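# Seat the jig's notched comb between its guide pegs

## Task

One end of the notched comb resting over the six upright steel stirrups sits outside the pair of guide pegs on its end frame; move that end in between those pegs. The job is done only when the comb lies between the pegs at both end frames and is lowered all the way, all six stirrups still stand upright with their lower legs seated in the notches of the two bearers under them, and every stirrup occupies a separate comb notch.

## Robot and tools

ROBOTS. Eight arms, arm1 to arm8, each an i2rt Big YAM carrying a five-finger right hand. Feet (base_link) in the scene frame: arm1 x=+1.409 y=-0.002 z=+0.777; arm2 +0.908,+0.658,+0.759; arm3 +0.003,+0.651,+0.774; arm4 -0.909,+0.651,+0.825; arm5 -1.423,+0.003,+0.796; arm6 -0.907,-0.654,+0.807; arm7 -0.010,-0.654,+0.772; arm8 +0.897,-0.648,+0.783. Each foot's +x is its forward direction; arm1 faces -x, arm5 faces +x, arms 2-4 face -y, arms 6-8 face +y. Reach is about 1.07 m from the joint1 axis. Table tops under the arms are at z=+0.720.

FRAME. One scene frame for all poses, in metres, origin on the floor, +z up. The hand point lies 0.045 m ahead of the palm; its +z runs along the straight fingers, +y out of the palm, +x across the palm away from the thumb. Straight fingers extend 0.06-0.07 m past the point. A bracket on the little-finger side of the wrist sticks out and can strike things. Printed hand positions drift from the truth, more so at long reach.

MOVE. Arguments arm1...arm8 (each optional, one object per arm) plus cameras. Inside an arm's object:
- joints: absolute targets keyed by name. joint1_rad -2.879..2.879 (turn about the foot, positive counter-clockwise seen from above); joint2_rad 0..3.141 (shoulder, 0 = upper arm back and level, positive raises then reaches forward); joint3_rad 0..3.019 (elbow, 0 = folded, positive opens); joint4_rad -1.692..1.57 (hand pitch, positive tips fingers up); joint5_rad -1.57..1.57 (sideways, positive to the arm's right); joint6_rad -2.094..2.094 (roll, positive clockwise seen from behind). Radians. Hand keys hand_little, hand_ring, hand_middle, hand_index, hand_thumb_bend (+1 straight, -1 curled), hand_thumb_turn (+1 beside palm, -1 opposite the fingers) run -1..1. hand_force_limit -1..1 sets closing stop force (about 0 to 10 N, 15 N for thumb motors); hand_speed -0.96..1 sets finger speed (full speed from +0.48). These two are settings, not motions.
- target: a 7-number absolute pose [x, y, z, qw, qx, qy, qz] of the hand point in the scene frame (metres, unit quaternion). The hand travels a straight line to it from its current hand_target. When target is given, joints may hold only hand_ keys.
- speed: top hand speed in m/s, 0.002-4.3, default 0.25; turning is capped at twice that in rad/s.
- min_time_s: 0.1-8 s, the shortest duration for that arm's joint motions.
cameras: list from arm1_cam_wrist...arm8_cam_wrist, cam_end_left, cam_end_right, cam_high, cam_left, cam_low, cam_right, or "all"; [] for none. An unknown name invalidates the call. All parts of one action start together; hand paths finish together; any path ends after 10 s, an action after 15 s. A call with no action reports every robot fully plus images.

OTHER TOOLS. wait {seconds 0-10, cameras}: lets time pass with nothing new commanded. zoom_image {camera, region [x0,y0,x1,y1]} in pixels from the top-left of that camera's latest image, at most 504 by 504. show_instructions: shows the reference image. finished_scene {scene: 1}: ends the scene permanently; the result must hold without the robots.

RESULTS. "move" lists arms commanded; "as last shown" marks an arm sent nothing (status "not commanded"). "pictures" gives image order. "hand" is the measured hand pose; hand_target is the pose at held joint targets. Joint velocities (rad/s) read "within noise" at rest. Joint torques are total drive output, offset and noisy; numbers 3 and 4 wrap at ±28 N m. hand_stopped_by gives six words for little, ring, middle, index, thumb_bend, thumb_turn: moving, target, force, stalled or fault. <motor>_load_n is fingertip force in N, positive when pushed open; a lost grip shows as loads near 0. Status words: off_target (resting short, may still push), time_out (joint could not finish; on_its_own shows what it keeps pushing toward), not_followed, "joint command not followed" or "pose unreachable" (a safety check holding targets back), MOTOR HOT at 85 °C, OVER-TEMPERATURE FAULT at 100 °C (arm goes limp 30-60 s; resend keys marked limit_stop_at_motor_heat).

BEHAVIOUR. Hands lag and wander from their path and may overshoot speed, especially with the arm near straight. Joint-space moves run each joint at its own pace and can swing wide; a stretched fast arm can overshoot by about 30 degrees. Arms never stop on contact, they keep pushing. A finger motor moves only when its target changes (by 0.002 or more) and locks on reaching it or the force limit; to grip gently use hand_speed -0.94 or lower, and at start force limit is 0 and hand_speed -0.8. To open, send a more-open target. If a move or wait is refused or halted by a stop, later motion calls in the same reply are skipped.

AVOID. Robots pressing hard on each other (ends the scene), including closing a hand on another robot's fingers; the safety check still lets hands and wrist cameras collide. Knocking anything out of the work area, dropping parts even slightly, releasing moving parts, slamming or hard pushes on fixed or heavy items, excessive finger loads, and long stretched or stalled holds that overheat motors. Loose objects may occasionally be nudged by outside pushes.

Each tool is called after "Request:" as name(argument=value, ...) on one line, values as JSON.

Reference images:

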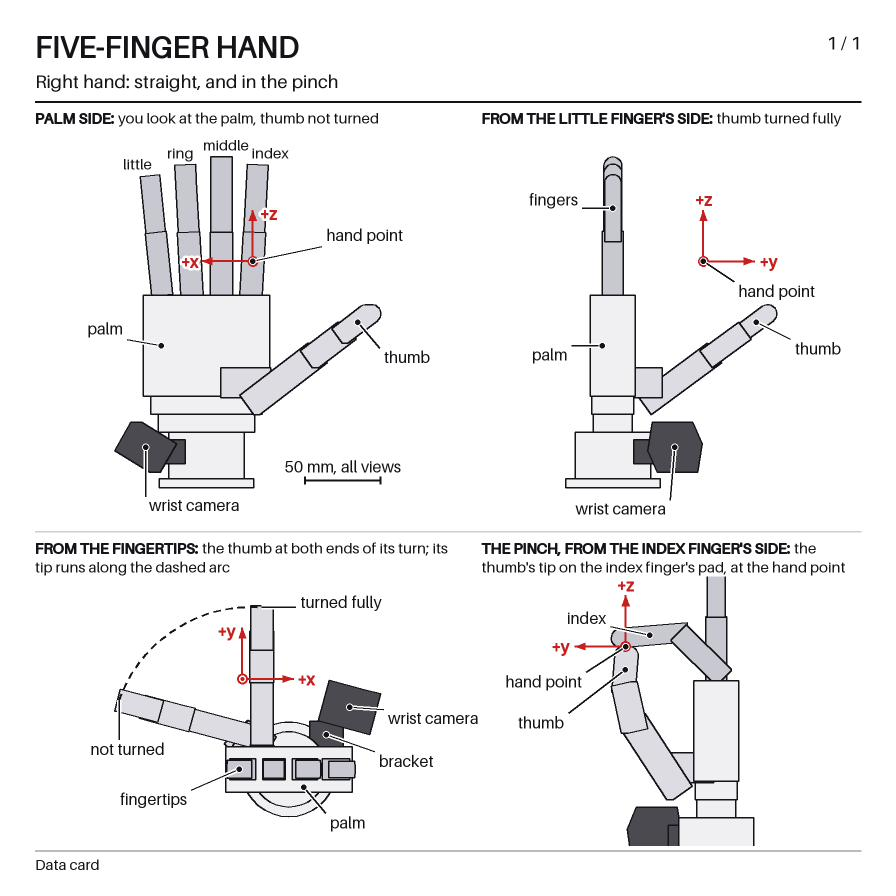

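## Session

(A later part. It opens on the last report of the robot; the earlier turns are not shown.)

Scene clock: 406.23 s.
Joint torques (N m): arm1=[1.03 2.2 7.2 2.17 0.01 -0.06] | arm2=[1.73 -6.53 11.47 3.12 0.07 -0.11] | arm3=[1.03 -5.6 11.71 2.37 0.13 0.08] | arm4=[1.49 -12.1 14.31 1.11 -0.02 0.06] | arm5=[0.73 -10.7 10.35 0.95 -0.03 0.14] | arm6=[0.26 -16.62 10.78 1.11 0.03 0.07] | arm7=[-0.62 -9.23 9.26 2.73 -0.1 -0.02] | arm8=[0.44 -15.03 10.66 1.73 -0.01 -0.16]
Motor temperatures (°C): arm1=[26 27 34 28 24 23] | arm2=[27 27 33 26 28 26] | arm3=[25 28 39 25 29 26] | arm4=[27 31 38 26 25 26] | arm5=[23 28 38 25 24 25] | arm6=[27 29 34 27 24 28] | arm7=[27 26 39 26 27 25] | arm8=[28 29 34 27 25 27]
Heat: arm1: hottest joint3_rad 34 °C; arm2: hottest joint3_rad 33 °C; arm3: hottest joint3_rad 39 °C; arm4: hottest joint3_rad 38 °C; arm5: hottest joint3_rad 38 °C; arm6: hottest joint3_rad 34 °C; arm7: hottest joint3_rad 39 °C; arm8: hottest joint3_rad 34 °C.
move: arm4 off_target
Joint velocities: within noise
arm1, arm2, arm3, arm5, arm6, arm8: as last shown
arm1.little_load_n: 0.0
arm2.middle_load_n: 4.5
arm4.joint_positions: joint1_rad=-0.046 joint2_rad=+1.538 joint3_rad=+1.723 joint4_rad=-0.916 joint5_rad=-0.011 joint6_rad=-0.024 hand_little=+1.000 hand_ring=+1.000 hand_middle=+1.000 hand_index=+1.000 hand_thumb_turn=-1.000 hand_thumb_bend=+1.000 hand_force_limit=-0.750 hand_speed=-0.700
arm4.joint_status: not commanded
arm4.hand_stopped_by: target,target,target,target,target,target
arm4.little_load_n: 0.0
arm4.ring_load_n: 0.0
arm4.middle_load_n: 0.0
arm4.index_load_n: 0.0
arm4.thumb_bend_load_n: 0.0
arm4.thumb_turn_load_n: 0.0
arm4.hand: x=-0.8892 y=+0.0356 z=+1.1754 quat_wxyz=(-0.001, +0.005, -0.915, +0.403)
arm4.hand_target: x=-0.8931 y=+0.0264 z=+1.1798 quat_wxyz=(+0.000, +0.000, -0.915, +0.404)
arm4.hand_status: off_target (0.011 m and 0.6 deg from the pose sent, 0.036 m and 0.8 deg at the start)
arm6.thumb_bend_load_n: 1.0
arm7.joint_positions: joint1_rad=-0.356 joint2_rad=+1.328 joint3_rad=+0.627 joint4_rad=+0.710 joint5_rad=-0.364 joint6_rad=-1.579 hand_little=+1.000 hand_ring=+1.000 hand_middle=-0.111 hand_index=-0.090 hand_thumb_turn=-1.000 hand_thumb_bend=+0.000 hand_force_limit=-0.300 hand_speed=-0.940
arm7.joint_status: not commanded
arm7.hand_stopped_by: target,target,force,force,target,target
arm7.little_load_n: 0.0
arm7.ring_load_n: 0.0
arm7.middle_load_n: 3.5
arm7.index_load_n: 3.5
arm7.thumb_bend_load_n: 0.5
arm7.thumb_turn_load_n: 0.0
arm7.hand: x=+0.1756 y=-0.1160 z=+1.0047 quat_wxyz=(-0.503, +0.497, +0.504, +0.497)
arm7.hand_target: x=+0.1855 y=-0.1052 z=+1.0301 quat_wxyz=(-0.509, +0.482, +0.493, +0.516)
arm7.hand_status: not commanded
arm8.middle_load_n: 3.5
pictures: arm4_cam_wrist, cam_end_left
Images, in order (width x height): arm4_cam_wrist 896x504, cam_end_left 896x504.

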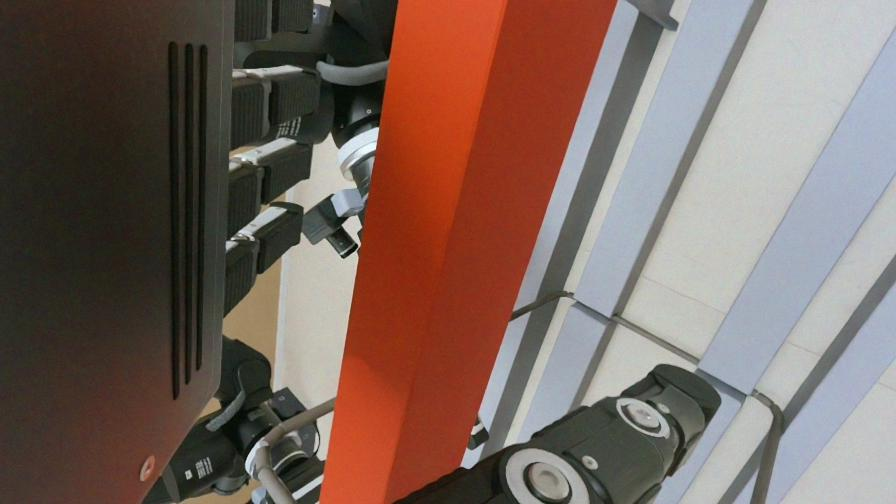

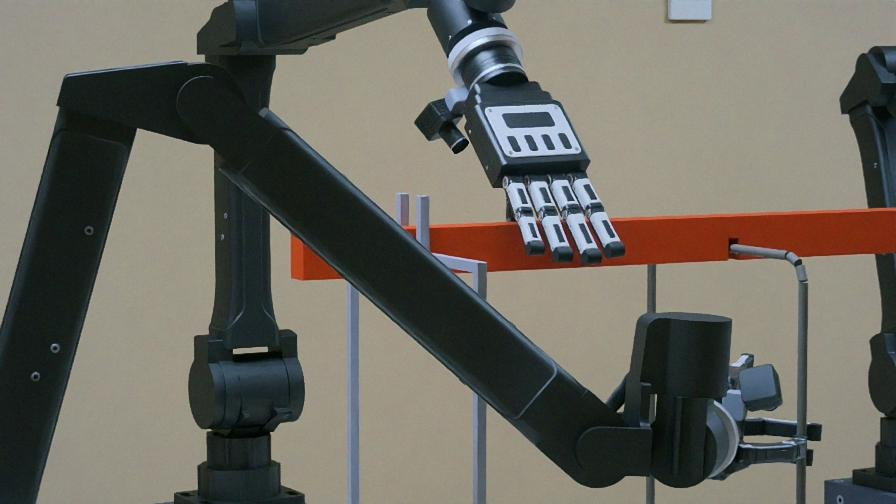

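Request:
move(arm4={"target": [-0.893, 0.090, 1.250, 0, 0, 0.915, -0.404], "speed": 0.12})

Request:
move(arm4={"target": [-0.893, 0.180, 1.300, 0, 0, 0.915, -0.404], "speed": 0.2}, cameras=["cam_end_left", "cam_left", "cam_right", "cam_end_right", "cam_low", "cam_high"])

Request:
zoom_image(camera="cam_end_left", region=[280, 180, 520, 300])

Request:
zoom_image(camera="cam_low", region=[545, 140, 615, 210])

Request:
zoom_image(camera="cam_end_right", region=[180, 150, 420, 270])

Scene clock: 409.43 s.
Joint torques (N m): arm1=[1.03 2.2 7.2 2.15 0.01 -0.06] | arm2=[1.85 -6.01 11.43 3.04 0.1 -0.11] | arm3=[1.14 -5.6 11.81 2.37 0.13 0.08] | arm4=[1.85 -11.69 13.82 1.24 -0.02 0.04] | arm5=[0.73 -11.16 10.36 1.16 -0.08 0.11] | arm6=[0.21 -16.79 10.77 1.09 0.05 0.08] | arm7=[-0.56 -9.23 9.28 2.74 -0.1 -0.02] | arm8=[0.44 -14.97 10.65 1.7 -0.01 -0.16]
Motor temperatures (°C): arm1=[26 27 34 28 24 23] | arm2=[27 27 33 26 28 26] | arm3=[25 28 39 25 29 26] | arm4=[27 31 38 26 25 26] | arm5=[23 28 38 25 24 25] | arm6=[27 29 34 27 24 28] | arm7=[27 26 39 26 27 25] | arm8=[28 29 34 27 25 27]
Heat: arm1: hottest joint3_rad 34 °C; arm2: hottest joint3_rad 33 °C; arm3: hottest joint3_rad 39 °C; arm4: hottest joint3_rad 38 °C; arm5: hottest joint3_rad 38 °C; arm6: hottest joint3_rad 34 °C; arm7: hottest joint3_rad 39 °C; arm8: hottest joint3_rad 34 °C.
move: arm4 off_target
Joint velocities: within noise
arm1, arm2, arm3, arm5, arm6, arm7, arm8: as last shown
arm2.middle_load_n: 4.0
arm2.thumb_bend_load_n: 1.0
arm4.joint_positions: joint1_rad=-0.046 joint2_rad=+1.437 joint3_rad=+1.785 joint4_rad=-1.092 joint5_rad=-0.011 joint6_rad=-0.024 hand_little=+1.000 hand_ring=+1.000 hand_middle=+1.000 hand_index=+1.000 hand_thumb_turn=-1.000 hand_thumb_bend=+1.000 hand_force_limit=-0.750 hand_speed=-0.700
arm4.joint_status: not commanded
arm4.hand_stopped_by: target,target,target,target,target,target
arm4.little_load_n: 0.0
arm4.ring_load_n: 0.0
arm4.middle_load_n: 0.0
arm4.index_load_n: 0.0
arm4.thumb_bend_load_n: 0.0
arm4.thumb_turn_load_n: 0.0
arm4.hand: x=-0.8889 y=+0.0930 z=+1.2376 quat_wxyz=(-0.001, +0.005, -0.918, +0.397)
arm4.hand_target: x=-0.8930 y=+0.0903 z=+1.2500 quat_wxyz=(+0.000, +0.000, -0.915, +0.404)
arm4.hand_status: off_target (0.013 m and 1.1 deg from the pose sent, 0.092 m and 0.6 deg at the start)
arm5.middle_load_n: 4.0
arm7.index_load_n: 3.0
arm8.thumb_bend_load_n: 0.5
arm8.thumb_turn_load_n: 0.5
pictures: none

Scene clock: 410.73 s.
Joint torques (N m): arm1=[1.03 2.2 7.2 2.17 0.01 -0.06] | arm2=[1.38 -6.18 11.52 3.02 0.06 -0.14] | arm3=[1.32 -5.36 11.75 2.43 0.11 0.08] | arm4=[1.55 -7.06 11.11 1.25 -0.15 0.03] | arm5=[0.79 -10.87 10.35 1.03 -0.11 0.12] | arm6=[0.32 -16.67 10.74 1.09 0.05 0.07] | arm7=[-0.56 -9.23 9.26 2.74 -0.1 -0.02] | arm8=[0.5 -14.97 10.66 1.73 -0.02 -0.16]
Motor temperatures (°C): arm1=[26 27 34 28 24 23] | arm2=[27 27 33 26 28 26] | arm3=[25 28 39 25 29 26] | arm4=[27 31 38 26 25 26] | arm5=[23 28 38 25 24 25] | arm6=[27 29 34 27 24 28] | arm7=[27 26 39 26 27 25] | arm8=[28 29 34 27 25 27]
Heat: arm1: hottest joint3_rad 34 °C; arm2: hottest joint3_rad 33 °C; arm3: hottest joint3_rad 39 °C; arm4: hottest joint3_rad 38 °C; arm5: hottest joint3_rad 38 °C; arm6: hottest joint3_rad 34 °C; arm7: hottest joint3_rad 39 °C; arm8: hottest joint3_rad 34 °C.
move: arm4 done
Joint velocities: within noise
arm1, arm2, arm3, arm5, arm6, arm7, arm8: as last shown
arm4.joint_positions: joint1_rad=-0.049 joint2_rad=+1.258 joint3_rad=+1.785 joint4_rad=-1.242 joint5_rad=-0.013 joint6_rad=-0.024 hand_little=+1.000 hand_ring=+1.000 hand_middle=+1.000 hand_index=+1.000 hand_thumb_turn=-1.000 hand_thumb_bend=+1.000 hand_force_limit=-0.750 hand_speed=-0.700
arm4.joint_status: not commanded
arm4.hand_stopped_by: target,target,target,target,target,target
arm4.little_load_n: 0.0
arm4.ring_load_n: 0.0
arm4.middle_load_n: 0.0
arm4.index_load_n: 0.0
arm4.thumb_bend_load_n: 0.0
arm4.thumb_turn_load_n: 0.0
arm4.hand: x=-0.8895 y=+0.1832 z=+1.3017 quat_wxyz=(-0.001, +0.004, -0.912, +0.410)
arm4.hand_target: x=-0.8930 y=+0.1800 z=+1.3000 quat_wxyz=(+0.000, +0.000, -0.915, +0.404)
arm4.hand_status: done (0.005 m and 0.9 deg from the pose sent, 0.107 m and 1.1 deg at the start)
arm5.middle_load_n: 4.5
arm5.thumb_turn_load_n: 0.5
arm7.middle_load_n: 4.0
arm7.index_load_n: 3.5
arm8.middle_load_n: 4.0
arm8.index_load_n: 3.5
arm8.thumb_bend_load_n: 0.0
arm8.thumb_turn_load_n: 0.0
pictures: cam_end_left, cam_end_right, cam_high, cam_left, cam_low, cam_right
Images, in order (width x height): cam_end_left 896x504, cam_end_right 896x504, cam_high 896x504, cam_left 896x504, cam_low 896x504, cam_right 896x504.

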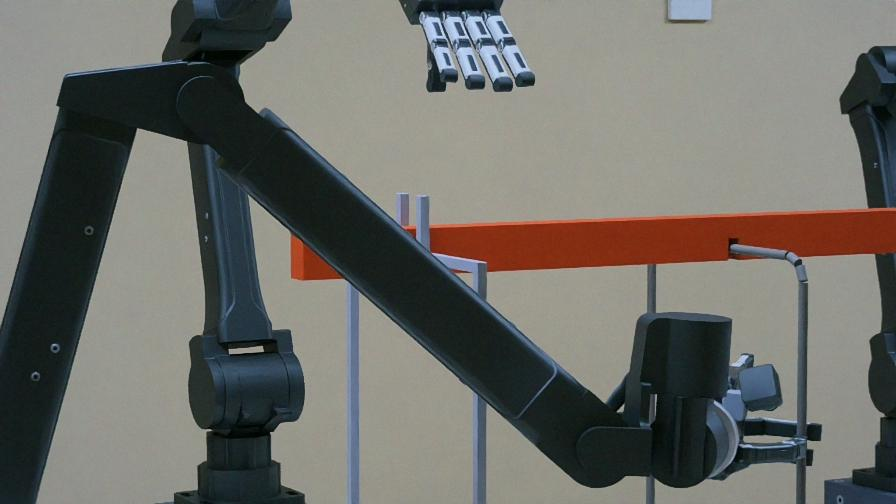

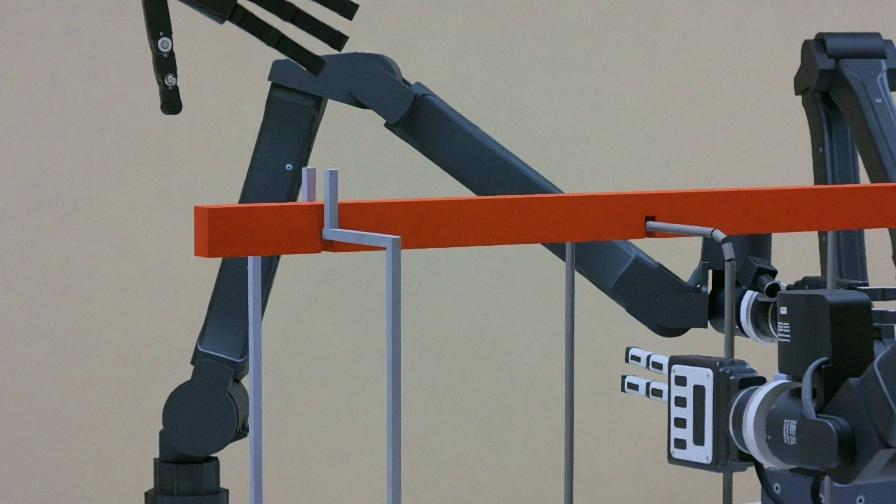

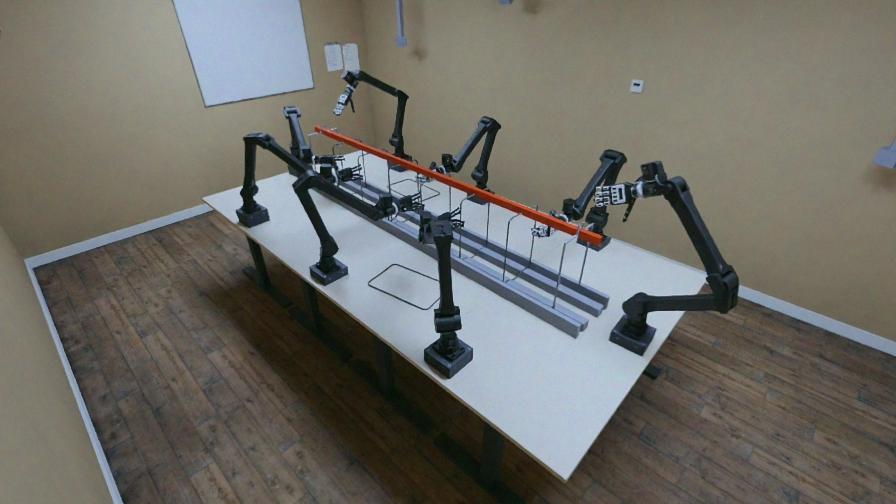

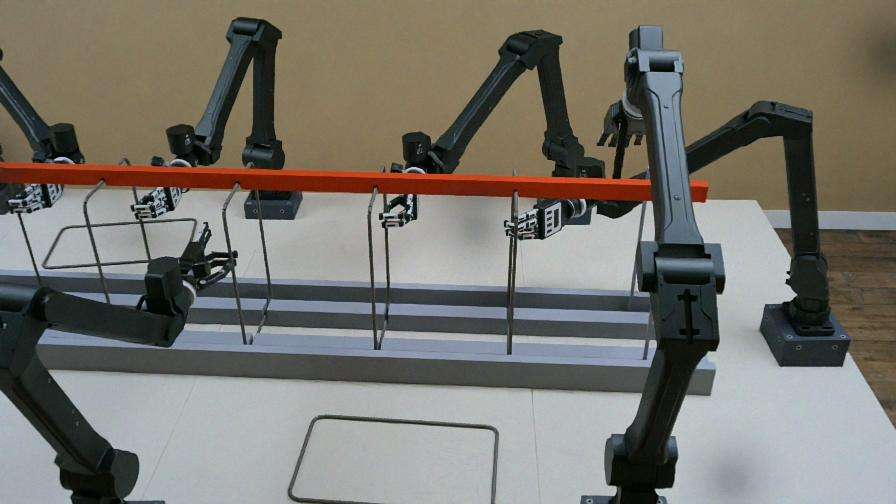

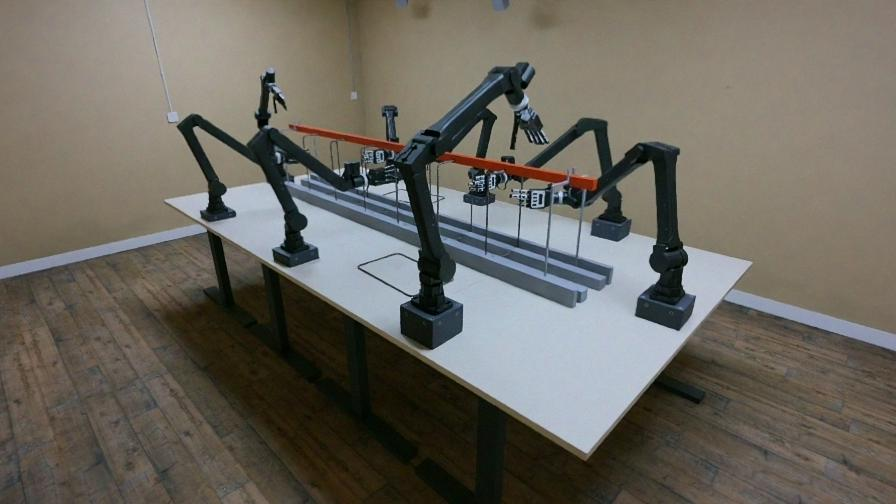

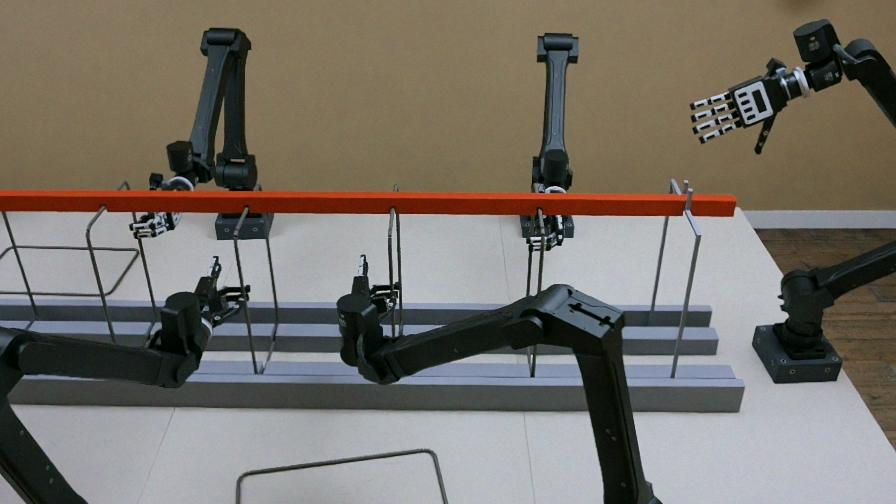

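Scaled by 2.100 from the camera's image (finer frame: 1280x720).

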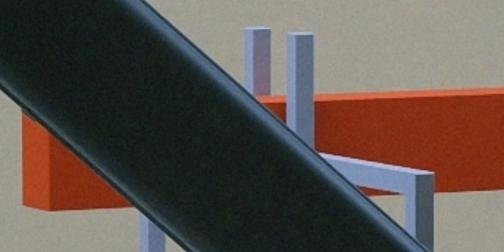

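Scaled by 7.200 from the camera's image (finer frame: 1280x720).

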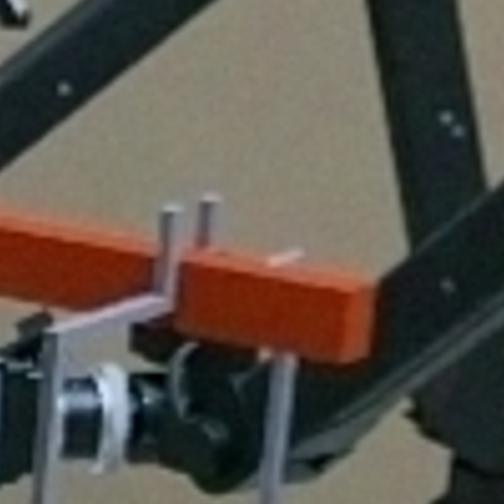

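Scaled by 2.100 from the camera's image (finer frame: 1280x720).

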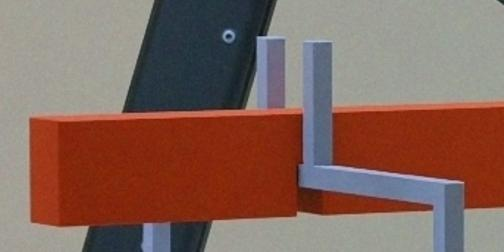

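Request:
zoom_image(camera="cam_right", region=[200, 170, 300, 240])

Request:
zoom_image(camera="cam_right", region=[60, 170, 160, 240])

Request:
zoom_image(camera="cam_right", region=[350, 170, 450, 240])

Request:
zoom_image(camera="cam_right", region=[490, 170, 590, 240])

Request:
zoom_image(camera="cam_left", region=[330, 150, 430, 220])

Request:
zoom_image(camera="cam_end_left", region=[680, 200, 880, 300])

Request:
zoom_image(camera="cam_left", region=[0, 150, 120, 240])

Request:
zoom_image(camera="cam_right", region=[220, 300, 560, 420])

Request:
zoom_image(camera="cam_left", region=[60, 280, 400, 400])

Scaled by 5.040 from the camera's image (finer frame: 1280x720).

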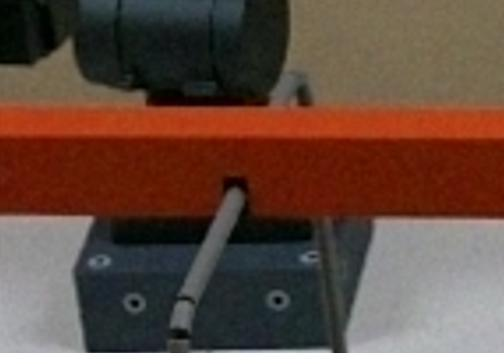

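Scaled by 5.040 from the camera's image (finer frame: 1280x720).

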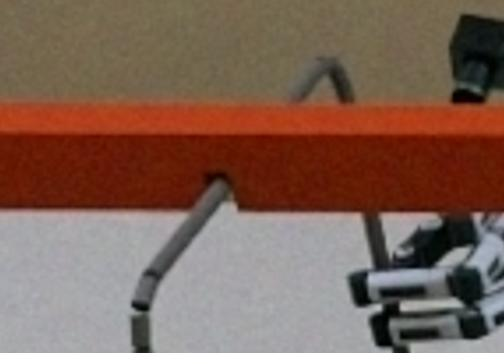

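Scaled by 5.040 from the camera's image (finer frame: 1280x720).

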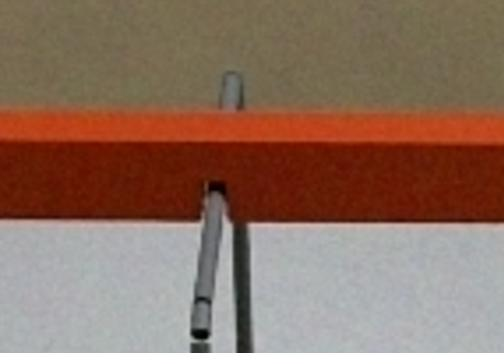

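Scaled by 5.040 from the camera's image (finer frame: 1280x720).

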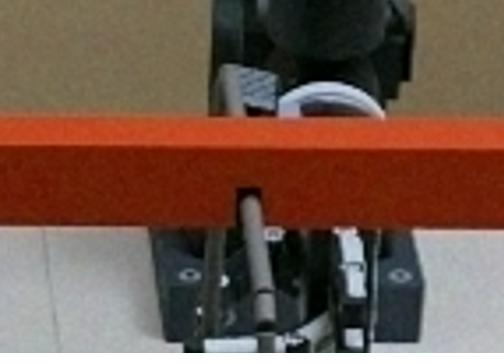

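Scaled by 5.040 from the camera's image (finer frame: 1280x720).

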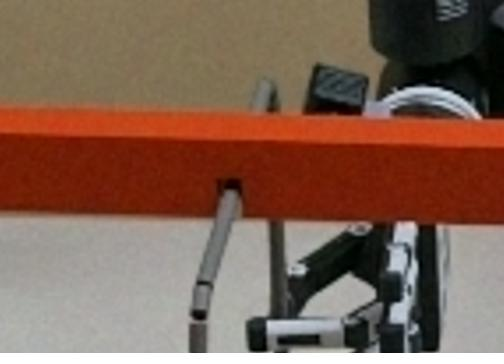

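Scaled by 2.520 from the camera's image (finer frame: 1280x720).

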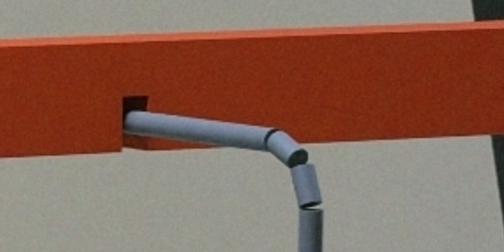

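Scaled by 4.200 from the camera's image (finer frame: 1280x720).

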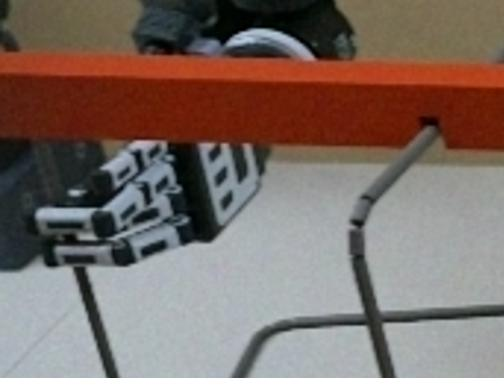

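Scaled by 1.482 from the camera's image (finer frame: 1280x720).

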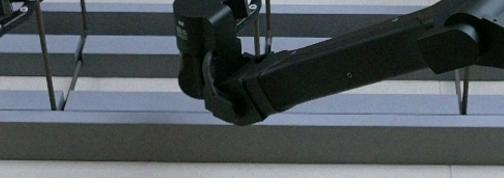

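Scaled by 1.482 from the camera's image (finer frame: 1280x720).

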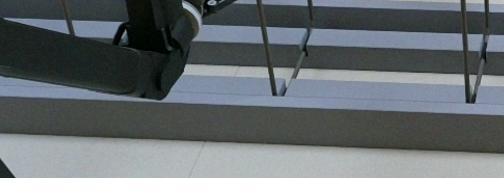

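Request:
move(arm7={"target": [0.1775, -0.1036, 1.0301, -0.509, 0.482, 0.493, 0.516], "speed": 0.03})

Request:
move(arm7={"joints": {"hand_index": 1.0, "hand_middle": 1.0, "hand_speed": -0.7}}, arm2={"joints": {"hand_index": 1.0, "hand_middle": 1.0, "hand_speed": -0.7}}, arm3={"joints": {"hand_index": 1.0, "hand_middle": 1.0, "hand_speed": -0.7}}, arm5={"joints": {"hand_index": 1.0, "hand_middle": 1.0, "hand_speed": -0.7}}, arm6={"joints": {"hand_index": 1.0, "hand_middle": 1.0, "hand_speed": -0.7}}, arm8={"joints": {"hand_index": 1.0, "hand_middle": 1.0, "hand_speed": -0.7}}, cameras=["cam_left", "cam_right", "arm7_cam_wrist", "arm5_cam_wrist"])

Scene clock: 416.50 s.
Joint torques (N m): arm1=[1.03 2.14 7.2 2.17 0.01 -0.06] | arm2=[1.9 -5.89 11.47 2.85 0.07 -0.15] | arm3=[1.26 -5.48 11.78 2.33 0.13 0.07] | arm4=[1.38 -7.53 11.4 1.03 -0.11 0] | arm5=[1.08 -10.11 10.37 1.14 -0.1 0.14] | arm6=[0.38 -16.73 10.74 1.13 0.04 0.07] | arm7=[0.56 -9.82 8.83 2.71 0.1 -0.03] | arm8=[0.44 -15.03 10.66 1.72 -0.02 -0.16]
Motor temperatures (°C): arm1=[26 27 34 28 24 23] | arm2=[27 27 33 26 28 26] | arm3=[25 28 39 25 29 26] | arm4=[27 31 38 26 25 26] | arm5=[23 28 38 25 24 25] | arm6=[27 29 34 27 24 28] | arm7=[27 26 39 26 27 25] | arm8=[28 29 34 27 25 27]
Heat: arm1: hottest joint3_rad 34 °C; arm2: hottest joint3_rad 33 °C; arm3: hottest joint3_rad 39 °C; arm4: hottest joint3_rad 38 °C; arm5: hottest joint3_rad 38 °C; arm6: hottest joint3_rad 34 °C; arm7: hottest joint3_rad 39 °C; arm8: hottest joint3_rad 34 °C.
move: arm7 off_target
Joint velocities: within noise
arm1, arm2, arm3, arm4, arm5, arm6, arm8: as last shown
arm2.thumb_bend_load_n: 0.5
arm5.ring_load_n: 0.5
arm5.middle_load_n: 4.0
arm5.thumb_turn_load_n: 0.0
arm6.middle_load_n: 3.0
arm7.joint_positions: joint1_rad=-0.351 joint2_rad=+1.328 joint3_rad=+0.627 joint4_rad=+0.710 joint5_rad=-0.348 joint6_rad=-1.579 hand_little=+1.000 hand_ring=+1.000 hand_middle=-0.111 hand_index=-0.090 hand_thumb_turn=-1.000 hand_thumb_bend=+0.000 hand_force_limit=-0.300 hand_speed=-0.940
arm7.joint_status: not commanded
arm7.hand_stopped_by: target,target,force,force,target,target
arm7.little_load_n: -0.5
arm7.ring_load_n: 0.0
arm7.middle_load_n: 4.0
arm7.index_load_n: 3.0
arm7.thumb_bend_load_n: 1.0
arm7.thumb_turn_load_n: 0.0
arm7.hand: x=+0.1760 y=-0.1161 z=+1.0046 quat_wxyz=(-0.500, +0.499, +0.501, +0.499)
arm7.hand_target: x=+0.1771 y=-0.1049 z=+1.0301 quat_wxyz=(-0.509, +0.482, +0.493, +0.516)
arm7.hand_status: off_target (0.028 m and 3.1 deg from the pose sent, 0.028 m and 3.1 deg at the start)
pictures: none

Scene clock: 418.33 s.
Joint torques (N m): arm1=[0.97 2.2 7.2 2.17 0.01 -0.06] | arm2=[1.44 -5.66 11.51 3.03 0.08 -0.12] | arm3=[1.32 -5.42 11.74 2.37 0.12 0.09] | arm4=[1.9 -7 11.02 1.05 -0.17 0.03] | arm5=[0.97 -10.52 10.24 1.1 -0.14 0.17] | arm6=[0.21 -16.62 10.73 1.1 0.05 0.09] | arm7=[0.56 -9.82 8.83 2.7 0.03 -0.02] | arm8=[0.44 -15.03 10.66 1.73 -0.01 -0.15]
Motor temperatures (°C): arm1=[26 27 34 28 24 23] | arm2=[27 27 33 26 28 26] | arm3=[25 28 39 25 29 26] | arm4=[27 31 38 26 25 26] | arm5=[23 28 38 25 24 25] | arm6=[27 29 34 27 24 28] | arm7=[27 26 39 26 27 25] | arm8=[28 29 34 27 25 27]
Heat: arm1: hottest joint3_rad 34 °C; arm2: hottest joint3_rad 33 °C; arm3: hottest joint3_rad 39 °C; arm4: hottest joint3_rad 38 °C; arm5: hottest joint3_rad 38 °C; arm6: hottest joint3_rad 34 °C; arm7: hottest joint3_rad 39 °C; arm8: hottest joint3_rad 34 °C.
move: arm2 done; arm3 done; arm5 done; arm6 done; arm7 done; arm8 done
Joint velocities: within noise
arm1, arm4: as last shown
arm2.joint_positions: joint1_rad=-0.091 joint2_rad=+1.278 joint3_rad=+0.599 joint4_rad=+0.681 joint5_rad=-0.104 joint6_rad=-1.576 hand_little=+1.000 hand_ring=+1.000 hand_middle=+1.000 hand_index=+1.000 hand_thumb_turn=-1.000 hand_thumb_bend=+0.000 hand_force_limit=-0.300 hand_speed=-0.700
arm2.joint_status: all done
arm2.hand_stopped_by: target,target,target,target,target,target
arm2.little_load_n: 0.0
arm2.ring_load_n: 0.0
arm2.middle_load_n: 0.0
arm2.index_load_n: 0.0
arm2.thumb_bend_load_n: 0.0
arm2.thumb_turn_load_n: 0.0
arm2.hand: x=+0.8106 y=+0.1169 z=+1.0019 quat_wxyz=(+0.502, +0.501, -0.498, +0.499)
arm2.hand_target: x=+0.8112 y=+0.1045 z=+1.0249 quat_wxyz=(+0.513, +0.487, -0.487, +0.513)
arm2.hand_status: not commanded
arm3.joint_positions: joint1_rad=-0.206 joint2_rad=+1.271 joint3_rad=+0.532 joint4_rad=+0.740 joint5_rad=-0.164 joint6_rad=-1.567 hand_little=+1.000 hand_ring=+1.000 hand_middle=+1.000 hand_index=+1.000 hand_thumb_turn=-1.000 hand_thumb_bend=+0.000 hand_force_limit=-0.300 hand_speed=-0.700
arm3.joint_status: all done
arm3.hand_stopped_by: target,target,target,target,target,target
arm3.little_load_n: 0.0
arm3.ring_load_n: -0.5
arm3.middle_load_n: 0.0
arm3.index_load_n: 0.0
arm3.thumb_bend_load_n: 0.0
arm3.thumb_turn_load_n: 0.0
arm3.hand: x=-0.1124 y=+0.1321 z=+1.0037 quat_wxyz=(+0.503, +0.497, -0.498, +0.502)
arm3.hand_target: x=-0.1117 y=+0.1203 z=+1.0252 quat_wxyz=(+0.513, +0.487, -0.487, +0.513)
arm3.hand_status: not commanded
arm4.ring_load_n: -0.5
arm5.joint_positions: joint1_rad=-0.373 joint2_rad=+1.826 joint3_rad=+1.130 joint4_rad=+0.675 joint5_rad=-1.122 joint6_rad=-1.600 hand_little=+1.000 hand_ring=+1.000 hand_middle=+1.000 hand_index=+1.000 hand_thumb_turn=-1.000 hand_thumb_bend=+0.000 hand_force_limit=-0.300 hand_speed=-0.700
arm5.joint_status: all done
arm5.hand_stopped_by: target,target,target,target,target,target
arm5.little_load_n: 0.0
arm5.ring_load_n: 0.0
arm5.middle_load_n: 0.0
arm5.index_load_n: 0.0
arm5.thumb_bend_load_n: 0.0
arm5.thumb_turn_load_n: 0.0
arm5.hand: x=-0.7220 y=-0.0901 z=+0.9884 quat_wxyz=(-0.271, +0.657, +0.269, +0.650)
arm5.hand_target: x=-0.7089 y=-0.0918 z=+0.9983 quat_wxyz=(-0.270, +0.653, +0.271, +0.654)
arm5.hand_status: not commanded
arm6.joint_positions: joint1_rad=-0.922 joint2_rad=+1.853 joint3_rad=+1.156 joint4_rad=+0.671 joint5_rad=-0.879 joint6_rad=-1.575 hand_little=+1.000 hand_ring=+1.000 hand_middle=+1.000 hand_index=+1.000 hand_thumb_turn=-1.000 hand_thumb_bend=+0.000 hand_force_limit=-0.300 hand_speed=-0.700
arm6.joint_status: all done
arm6.hand_stopped_by: target,target,target,target,target,target
arm6.little_load_n: 0.0
arm6.ring_load_n: 0.0
arm6.middle_load_n: 0.0
arm6.index_load_n: 0.0
arm6.thumb_bend_load_n: 0.0
arm6.thumb_turn_load_n: 0.0
arm6.hand: x=-0.4137 y=-0.1065 z=+1.0013 quat_wxyz=(-0.498, +0.508, +0.500, +0.494)
arm6.hand_target: x=-0.4114 y=-0.0985 z=+1.0170 quat_wxyz=(-0.500, +0.500, +0.500, +0.500)
arm6.hand_status: not commanded
arm7.joint_positions: joint1_rad=-0.351 joint2_rad=+1.328 joint3_rad=+0.627 joint4_rad=+0.710 joint5_rad=-0.346 joint6_rad=-1.579 hand_little=+1.000 hand_ring=+1.000 hand_middle=+1.000 hand_index=+1.000 hand_thumb_turn=-1.000 hand_thumb_bend=+0.000 hand_force_limit=-0.300 hand_speed=-0.700
arm7.joint_status: all done
arm7.hand_stopped_by: target,target,target,target,target,target
arm7.little_load_n: 0.0
arm7.ring_load_n: 0.0
arm7.middle_load_n: 0.0
arm7.index_load_n: 0.0
arm7.thumb_bend_load_n: 0.0
arm7.thumb_turn_load_n: 0.0
arm7.hand: x=+0.1764 y=-0.1162 z=+1.0046 quat_wxyz=(-0.499, +0.500, +0.501, +0.500)
arm7.hand_target: x=+0.1772 y=-0.1049 z=+1.0301 quat_wxyz=(-0.509, +0.482, +0.493, +0.516)
arm7.hand_status: not commanded
arm8.joint_positions: joint1_rad=+0.936 joint2_rad=+1.867 joint3_rad=+1.232 joint4_rad=+0.619 joint5_rad=+0.938 joint6_rad=-1.556 hand_little=+1.000 hand_ring=+1.000 hand_middle=+1.000 hand_index=+1.000 hand_thumb_turn=-1.000 hand_thumb_bend=+0.000 hand_force_limit=-0.300 hand_speed=-0.700
arm8.joint_status: all done
arm8.hand_stopped_by: target,target,target,target,target,target
arm8.little_load_n: 0.0
arm8.ring_load_n: 0.0
arm8.middle_load_n: 0.0
arm8.index_load_n: 0.0
arm8.thumb_bend_load_n: 0.0
arm8.thumb_turn_load_n: 0.0
arm8.hand: x=+0.4877 y=-0.1135 z=+0.9959 quat_wxyz=(-0.499, +0.501, +0.503, +0.497)
arm8.hand_target: x=+0.4832 y=-0.1072 z=+1.0001 quat_wxyz=(-0.500, +0.500, +0.500, +0.500)
arm8.hand_status: not commanded
pictures: arm5_cam_wrist, arm7_cam_wrist, cam_left, cam_right
Images, in order (width x height): arm5_cam_wrist 896x504, arm7_cam_wrist 896x504, cam_left 896x504, cam_right 896x504.

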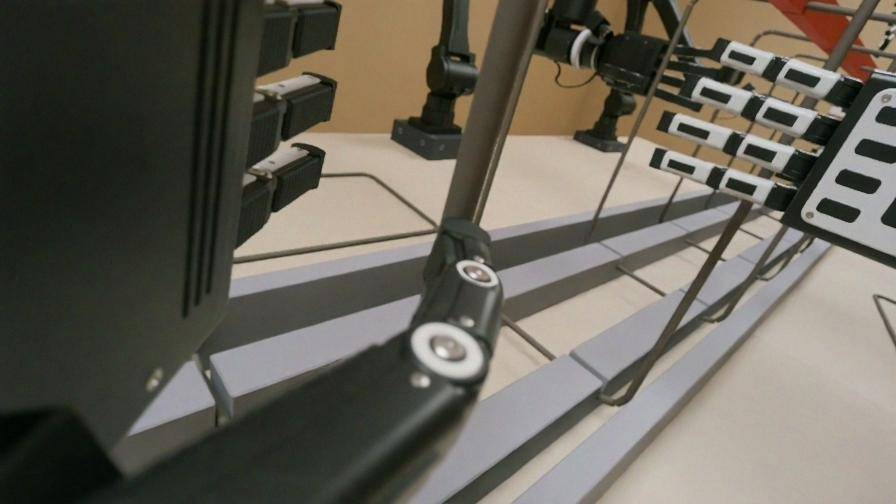

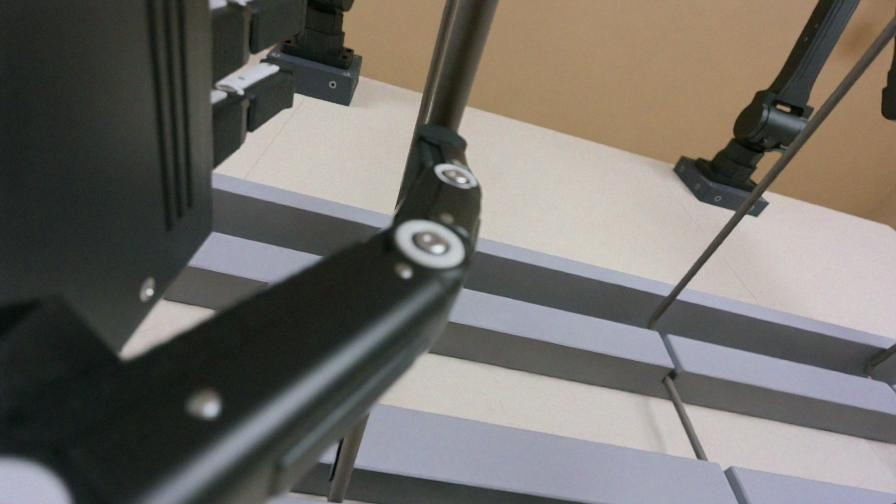

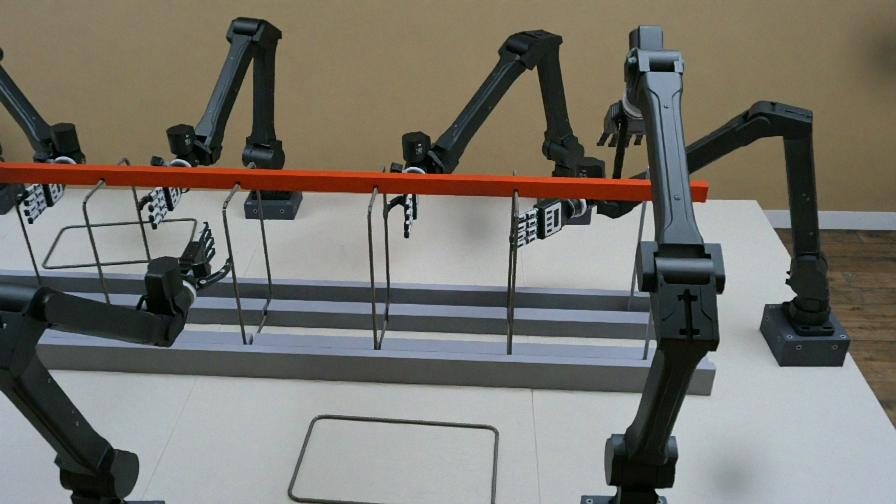

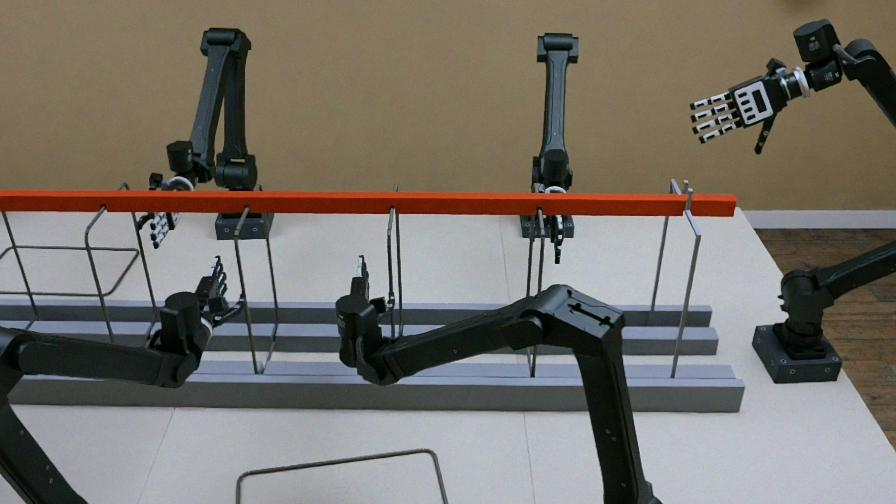

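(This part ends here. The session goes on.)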